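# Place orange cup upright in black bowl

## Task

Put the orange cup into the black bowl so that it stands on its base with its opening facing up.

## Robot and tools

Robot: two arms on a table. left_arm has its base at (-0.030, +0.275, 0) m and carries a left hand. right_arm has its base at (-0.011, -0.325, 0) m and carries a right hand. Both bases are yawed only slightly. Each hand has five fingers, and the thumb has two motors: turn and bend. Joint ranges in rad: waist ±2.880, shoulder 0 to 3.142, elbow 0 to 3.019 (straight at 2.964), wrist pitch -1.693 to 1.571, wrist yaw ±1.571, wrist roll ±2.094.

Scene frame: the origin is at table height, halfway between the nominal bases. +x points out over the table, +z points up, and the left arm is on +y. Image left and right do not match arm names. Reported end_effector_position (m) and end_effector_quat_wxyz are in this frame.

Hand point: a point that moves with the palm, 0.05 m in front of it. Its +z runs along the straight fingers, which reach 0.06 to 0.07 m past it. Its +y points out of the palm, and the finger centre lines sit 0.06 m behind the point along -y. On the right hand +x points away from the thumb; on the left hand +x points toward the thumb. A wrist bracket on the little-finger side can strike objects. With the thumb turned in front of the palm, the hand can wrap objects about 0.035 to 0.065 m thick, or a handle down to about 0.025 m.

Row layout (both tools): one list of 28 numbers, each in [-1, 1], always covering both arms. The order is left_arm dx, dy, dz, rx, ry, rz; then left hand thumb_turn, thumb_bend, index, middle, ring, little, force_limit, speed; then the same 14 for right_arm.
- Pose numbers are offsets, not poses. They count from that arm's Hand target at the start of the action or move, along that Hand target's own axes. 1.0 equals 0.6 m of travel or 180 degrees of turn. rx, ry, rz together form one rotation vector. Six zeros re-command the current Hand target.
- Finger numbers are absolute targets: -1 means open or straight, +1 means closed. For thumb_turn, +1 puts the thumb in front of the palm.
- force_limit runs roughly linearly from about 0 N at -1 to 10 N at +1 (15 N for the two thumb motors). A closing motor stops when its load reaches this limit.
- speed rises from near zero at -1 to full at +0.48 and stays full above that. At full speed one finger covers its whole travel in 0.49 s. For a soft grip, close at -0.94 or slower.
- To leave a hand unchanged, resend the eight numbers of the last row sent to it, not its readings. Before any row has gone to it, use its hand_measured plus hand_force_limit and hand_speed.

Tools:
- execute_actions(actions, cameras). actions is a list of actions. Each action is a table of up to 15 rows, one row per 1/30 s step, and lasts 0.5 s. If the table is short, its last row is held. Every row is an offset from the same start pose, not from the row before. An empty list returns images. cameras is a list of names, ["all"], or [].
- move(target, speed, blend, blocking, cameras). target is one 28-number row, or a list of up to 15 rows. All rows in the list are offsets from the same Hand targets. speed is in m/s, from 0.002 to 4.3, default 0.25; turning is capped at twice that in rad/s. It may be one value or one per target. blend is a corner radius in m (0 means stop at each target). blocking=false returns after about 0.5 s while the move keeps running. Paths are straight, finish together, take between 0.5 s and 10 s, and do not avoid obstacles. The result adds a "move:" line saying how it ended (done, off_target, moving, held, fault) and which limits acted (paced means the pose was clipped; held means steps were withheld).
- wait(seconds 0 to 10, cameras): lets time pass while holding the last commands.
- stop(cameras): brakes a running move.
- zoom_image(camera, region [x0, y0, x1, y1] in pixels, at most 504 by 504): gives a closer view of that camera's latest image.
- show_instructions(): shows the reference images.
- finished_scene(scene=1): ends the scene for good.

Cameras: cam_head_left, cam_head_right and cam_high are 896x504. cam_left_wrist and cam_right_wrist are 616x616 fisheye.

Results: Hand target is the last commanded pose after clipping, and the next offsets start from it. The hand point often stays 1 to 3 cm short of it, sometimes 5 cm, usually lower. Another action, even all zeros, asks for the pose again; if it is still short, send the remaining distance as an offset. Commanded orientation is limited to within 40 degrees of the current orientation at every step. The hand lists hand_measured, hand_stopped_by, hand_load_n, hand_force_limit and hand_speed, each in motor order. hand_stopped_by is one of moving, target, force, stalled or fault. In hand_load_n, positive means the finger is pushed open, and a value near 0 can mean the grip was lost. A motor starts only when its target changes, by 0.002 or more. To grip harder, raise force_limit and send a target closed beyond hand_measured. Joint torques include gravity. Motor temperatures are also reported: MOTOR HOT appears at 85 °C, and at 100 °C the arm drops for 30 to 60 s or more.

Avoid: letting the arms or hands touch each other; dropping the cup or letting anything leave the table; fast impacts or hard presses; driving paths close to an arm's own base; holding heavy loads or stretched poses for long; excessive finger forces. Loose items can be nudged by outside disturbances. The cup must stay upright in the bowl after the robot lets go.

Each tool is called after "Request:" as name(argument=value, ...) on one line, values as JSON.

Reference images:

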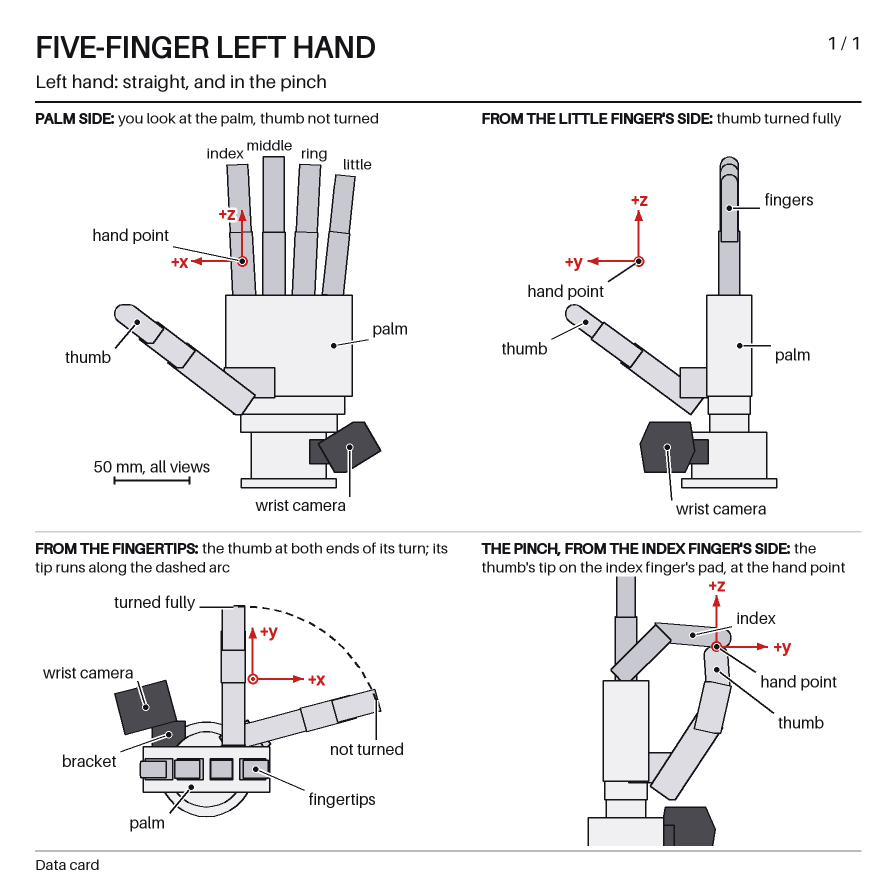

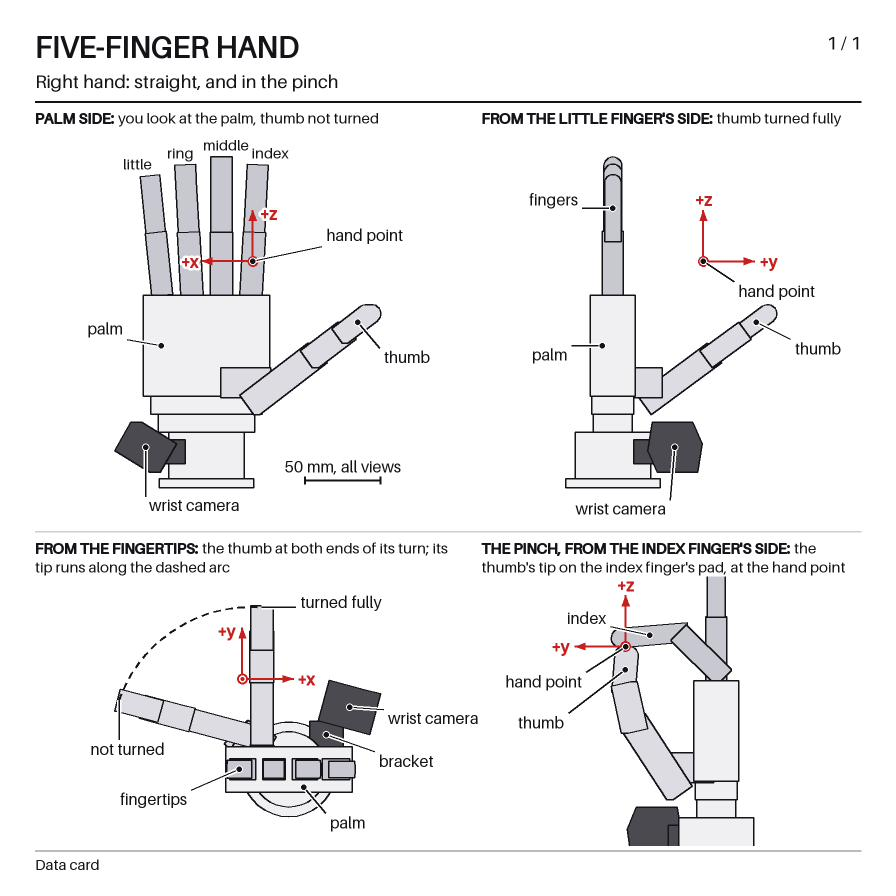

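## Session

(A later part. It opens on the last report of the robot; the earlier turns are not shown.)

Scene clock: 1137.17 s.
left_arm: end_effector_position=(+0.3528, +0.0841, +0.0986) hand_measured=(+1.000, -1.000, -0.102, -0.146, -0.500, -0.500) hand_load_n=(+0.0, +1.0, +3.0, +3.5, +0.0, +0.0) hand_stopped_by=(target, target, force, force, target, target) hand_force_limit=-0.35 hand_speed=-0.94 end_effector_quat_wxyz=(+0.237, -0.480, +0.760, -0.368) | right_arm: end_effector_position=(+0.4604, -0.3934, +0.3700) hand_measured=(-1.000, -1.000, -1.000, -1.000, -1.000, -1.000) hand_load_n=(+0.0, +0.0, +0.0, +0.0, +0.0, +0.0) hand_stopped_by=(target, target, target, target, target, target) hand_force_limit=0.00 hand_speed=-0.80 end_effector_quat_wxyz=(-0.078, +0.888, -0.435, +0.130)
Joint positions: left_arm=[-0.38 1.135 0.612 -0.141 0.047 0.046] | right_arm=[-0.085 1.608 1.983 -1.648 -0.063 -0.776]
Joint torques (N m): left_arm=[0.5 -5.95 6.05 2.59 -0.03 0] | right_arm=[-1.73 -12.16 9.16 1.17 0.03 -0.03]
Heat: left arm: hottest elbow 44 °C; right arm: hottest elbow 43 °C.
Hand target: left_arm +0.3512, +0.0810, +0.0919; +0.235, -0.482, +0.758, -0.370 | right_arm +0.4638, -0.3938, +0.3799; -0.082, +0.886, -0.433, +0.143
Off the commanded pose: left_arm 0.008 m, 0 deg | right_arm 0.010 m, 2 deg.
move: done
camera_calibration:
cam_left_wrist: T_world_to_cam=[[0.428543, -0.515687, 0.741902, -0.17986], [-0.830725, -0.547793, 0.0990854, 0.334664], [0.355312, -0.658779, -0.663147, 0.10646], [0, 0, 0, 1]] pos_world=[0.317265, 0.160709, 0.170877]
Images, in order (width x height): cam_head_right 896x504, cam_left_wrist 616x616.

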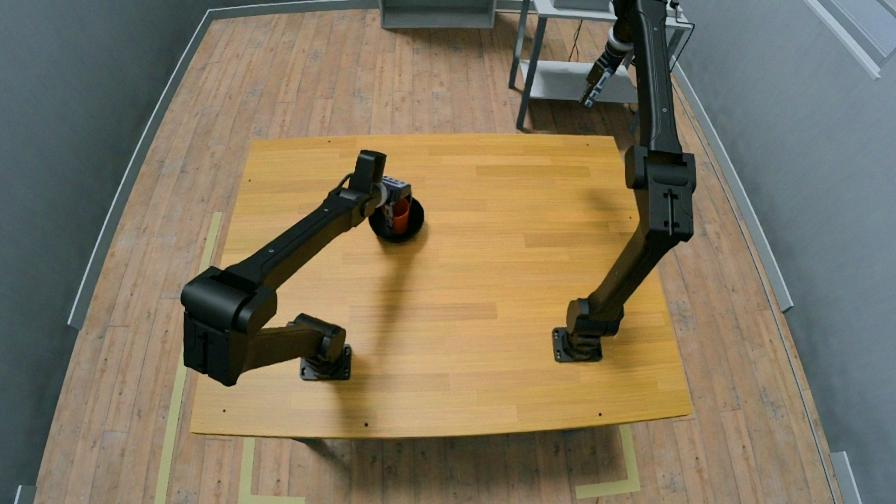

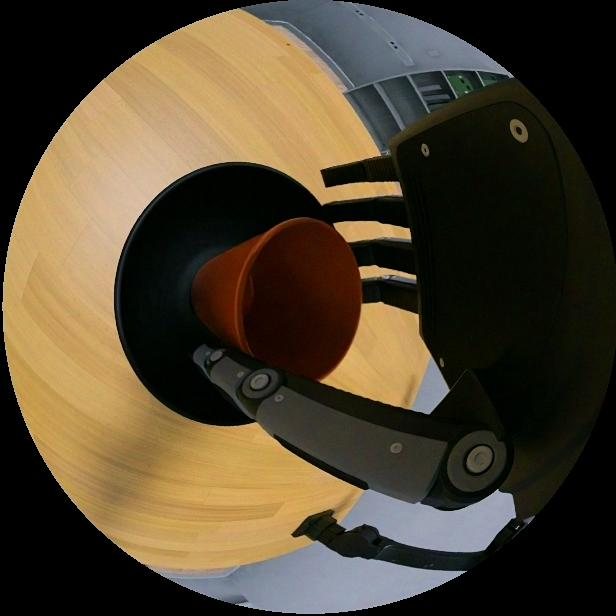

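Request:
move(target=[0, -0.00394, -0.00308, 0, 0, 0, 1, -1, -0.5, -0.5, -0.5, -0.5, -0.35, -0.94, 0, 0, 0, 0, 0, 0, -1, -1, -1, -1, -1, -1, 0, -0.8], speed=0.03, cameras=["cam_head_right", "cam_head_left", "cam_left_wrist"])

Request:
zoom_image(camera="cam_head_right", region=[350, 160, 450, 260])

Request:
zoom_image(camera="cam_head_left", region=[350, 160, 450, 260])

Scene clock: 1178.33 s.
left_arm: end_effector_position=(+0.3528, +0.0841, +0.0984) hand_measured=(+1.000, -1.000, -0.500, -0.500, -0.500, -0.500) hand_load_n=(+0.0, +0.0, +0.0, -0.5, +0.5, +0.0) hand_stopped_by=(target, target, target, target, target, target) hand_force_limit=-0.35 hand_speed=-0.94 end_effector_quat_wxyz=(+0.237, -0.480, +0.760, -0.368) | right_arm: end_effector_position=(+0.4604, -0.3934, +0.3700) hand_measured=(-1.000, -1.000, -1.000, -1.000, -1.000, -1.000) hand_load_n=(+0.0, +0.0, +0.0, +0.0, +0.0, +0.0) hand_stopped_by=(target, target, target, target, target, target) hand_force_limit=0.00 hand_speed=-0.80 end_effector_quat_wxyz=(-0.078, +0.888, -0.435, +0.130)
Joint positions: left_arm=[-0.38 1.136 0.612 -0.141 0.047 0.046] | right_arm=[-0.085 1.608 1.983 -1.648 -0.063 -0.776]
Joint torques (N m): left_arm=[0.5 -6.12 6.41 2.29 -0.03 0] | right_arm=[-1.26 -11.93 9.1 0.98 -0.01 -0.02]
Heat: left arm: hottest elbow 43 °C; right arm: hottest elbow 44 °C.
Hand target: left_arm +0.3512, +0.0810, +0.0947; +0.235, -0.483, +0.758, -0.370 | right_arm +0.4638, -0.3938, +0.3799; -0.082, +0.886, -0.433, +0.143
Off the commanded pose: left_arm 0.005 m, 0 deg | right_arm 0.010 m, 2 deg.
move: done
camera_calibration:
cam_left_wrist: T_world_to_cam=[[0.428827, -0.515793, 0.741664, -0.179818], [-0.8307, -0.547784, 0.0993491, 0.334619], [0.355028, -0.658704, -0.663374, 0.10651], [0, 0, 0, 1]] pos_world=[0.317265, 0.160709, 0.170776]
Images, in order (width x height): cam_head_left 896x504, cam_head_right 896x504, cam_left_wrist 616x616.

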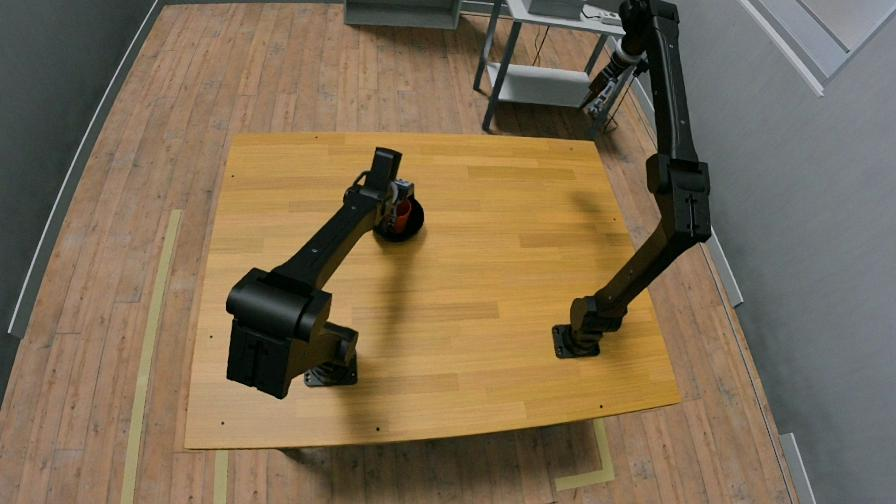

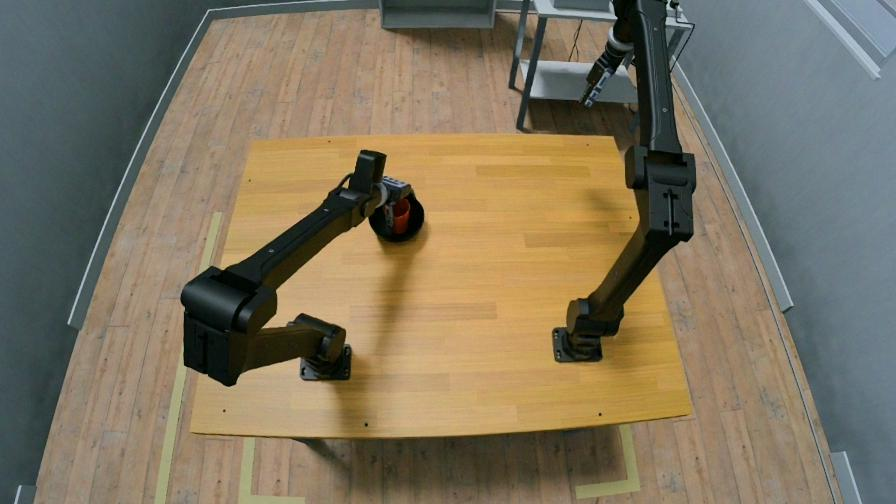

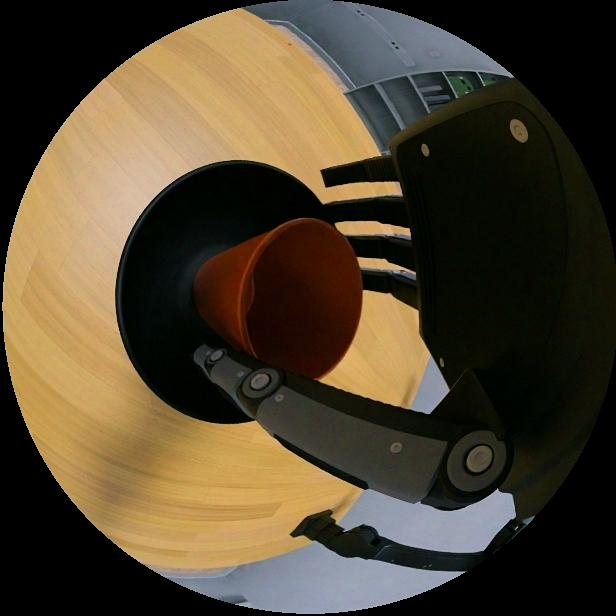

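Scaled by 5.040 from the camera's 896x504 image, which has a finer 1280x720 frame.

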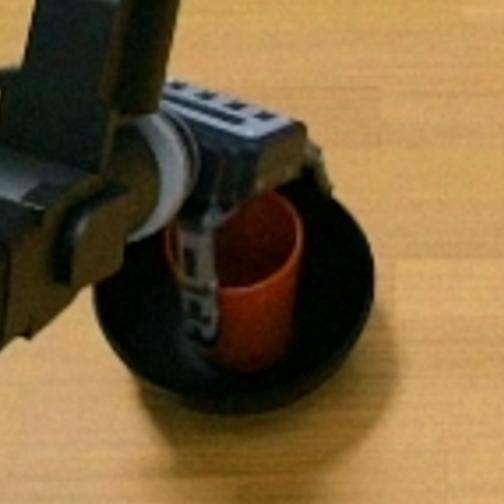

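Scaled by 5.040 from the camera's 896x504 image, which has a finer 1280x720 frame.

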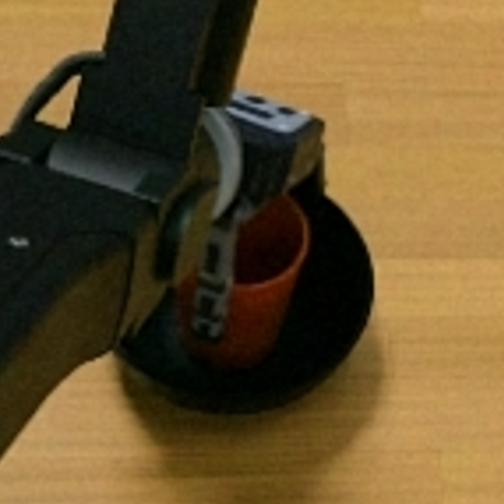

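Request:
move(target=[[0, 0, 0, 0, 0, 0, 1, -1, -1, -1, -1, -1, -0.35, -0.5, 0, 0, 0, 0, 0, 0, -1, -1, -1, -1, -1, -1, 0, -0.8], [0, -0.1662, -0.1933, 0, 0, 0, 1, -1, -1, -1, -1, -1, -0.35, -0.5, 0, 0, 0, 0, 0, 0, -1, -1, -1, -1, -1, -1, 0, -0.8]], speed=0.07, cameras=["cam_head_right", "cam_head_left", "cam_left_wrist"])

Scene clock: 1200.20 s.
left_arm: end_effector_position=(+0.3138, +0.0994, +0.2120) hand_measured=(+1.000, -1.000, -1.000, -1.000, -1.000, -1.000) hand_load_n=(+0.0, +0.0, +0.0, -0.5, +0.0, +0.0) hand_stopped_by=(target, target, target, target, target, target) hand_force_limit=-0.35 hand_speed=-0.50 end_effector_quat_wxyz=(+0.225, -0.486, +0.768, -0.351) | right_arm: end_effector_position=(+0.4604, -0.3934, +0.3700) hand_measured=(-1.000, -1.000, -1.000, -1.000, -1.000, -1.000) hand_load_n=(+0.0, +0.0, +0.0, +0.0, +0.0, +0.0) hand_stopped_by=(target, target, target, target, target, target) hand_force_limit=0.00 hand_speed=-0.80 end_effector_quat_wxyz=(-0.078, +0.888, -0.435, +0.130)
Joint positions: left_arm=[-0.38 0.91 0.81 -0.613 0.047 0.046] | right_arm=[-0.085 1.608 1.983 -1.648 -0.063 -0.776]
Joint torques (N m): left_arm=[1.08 -4.89 12.22 0.92 0.15 0.03] | right_arm=[-1.85 -12.57 9.11 1.17 0.01 -0.01]
Heat: left arm: hottest elbow 44 °C; right arm: hottest elbow 44 °C.
Hand target: left_arm +0.3241, +0.0938, +0.2450; +0.235, -0.483, +0.758, -0.370 | right_arm +0.4638, -0.3938, +0.3799; -0.082, +0.886, -0.433, +0.143
Off the commanded pose: left_arm 0.035 m, 3 deg | right_arm 0.010 m, 2 deg.
move: off_target (left_arm)
camera_calibration:
cam_left_wrist: T_world_to_cam=[[0.461066, -0.528461, 0.712844, -0.242093], [-0.825676, -0.549786, 0.126467, 0.292251], [0.325079, -0.646888, -0.689826, 0.219647], [0, 0, 0, 1]] pos_world=[0.281523, 0.174826, 0.287132]
Images, in order (width x height): cam_head_left 896x504, cam_head_right 896x504, cam_left_wrist 616x616.

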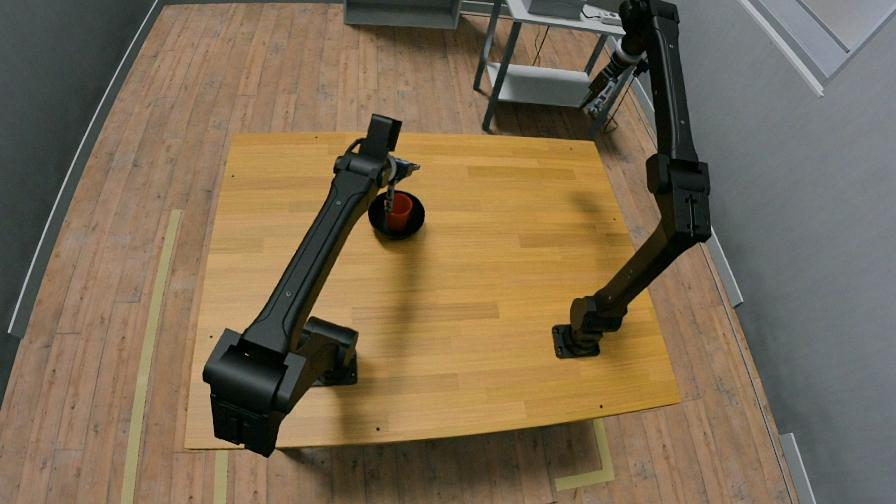

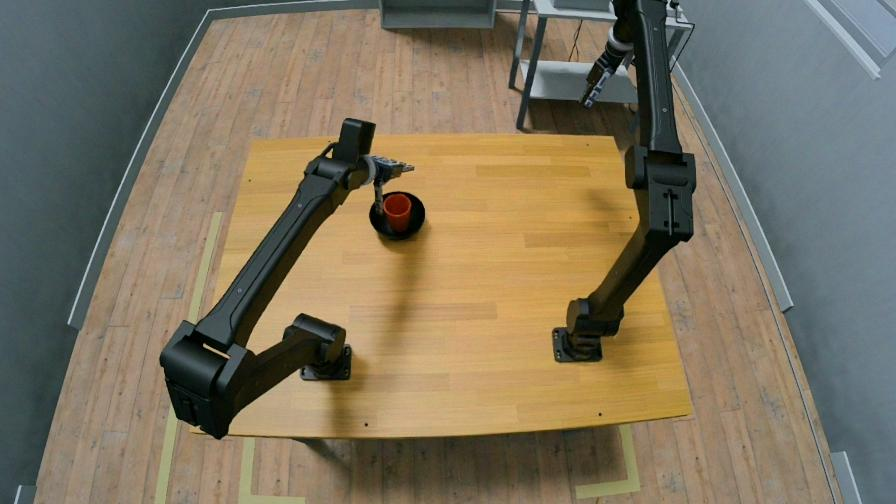

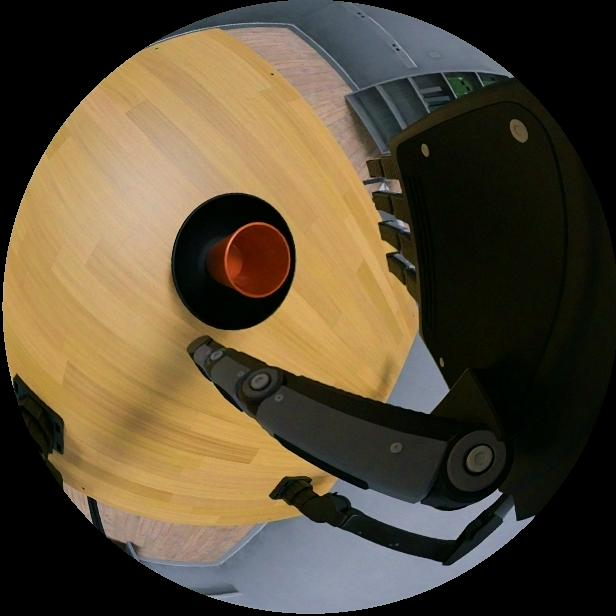

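Request:
zoom_image(camera="cam_head_right", region=[350, 160, 450, 260])

Request:
zoom_image(camera="cam_head_left", region=[350, 160, 450, 260])

Scaled by 5.040 from the camera's 896x504 image, which has a finer 1280x720 frame.

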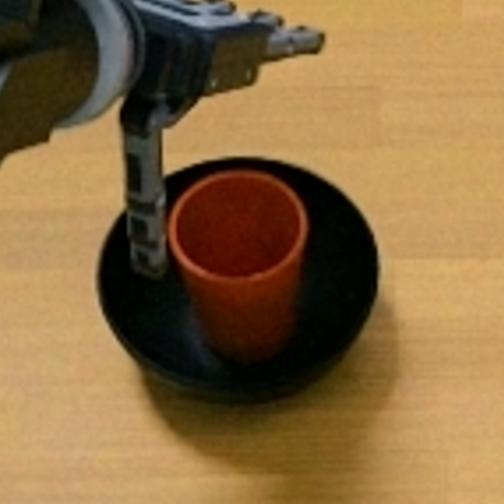

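Scaled by 5.040 from the camera's 896x504 image, which has a finer 1280x720 frame.

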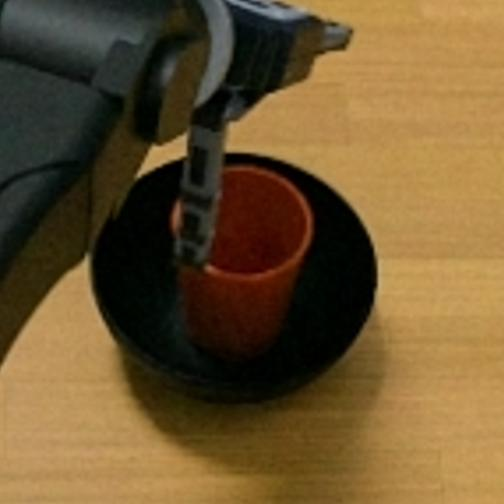

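Request:
finished_scene()

The scene is finished: the task was done.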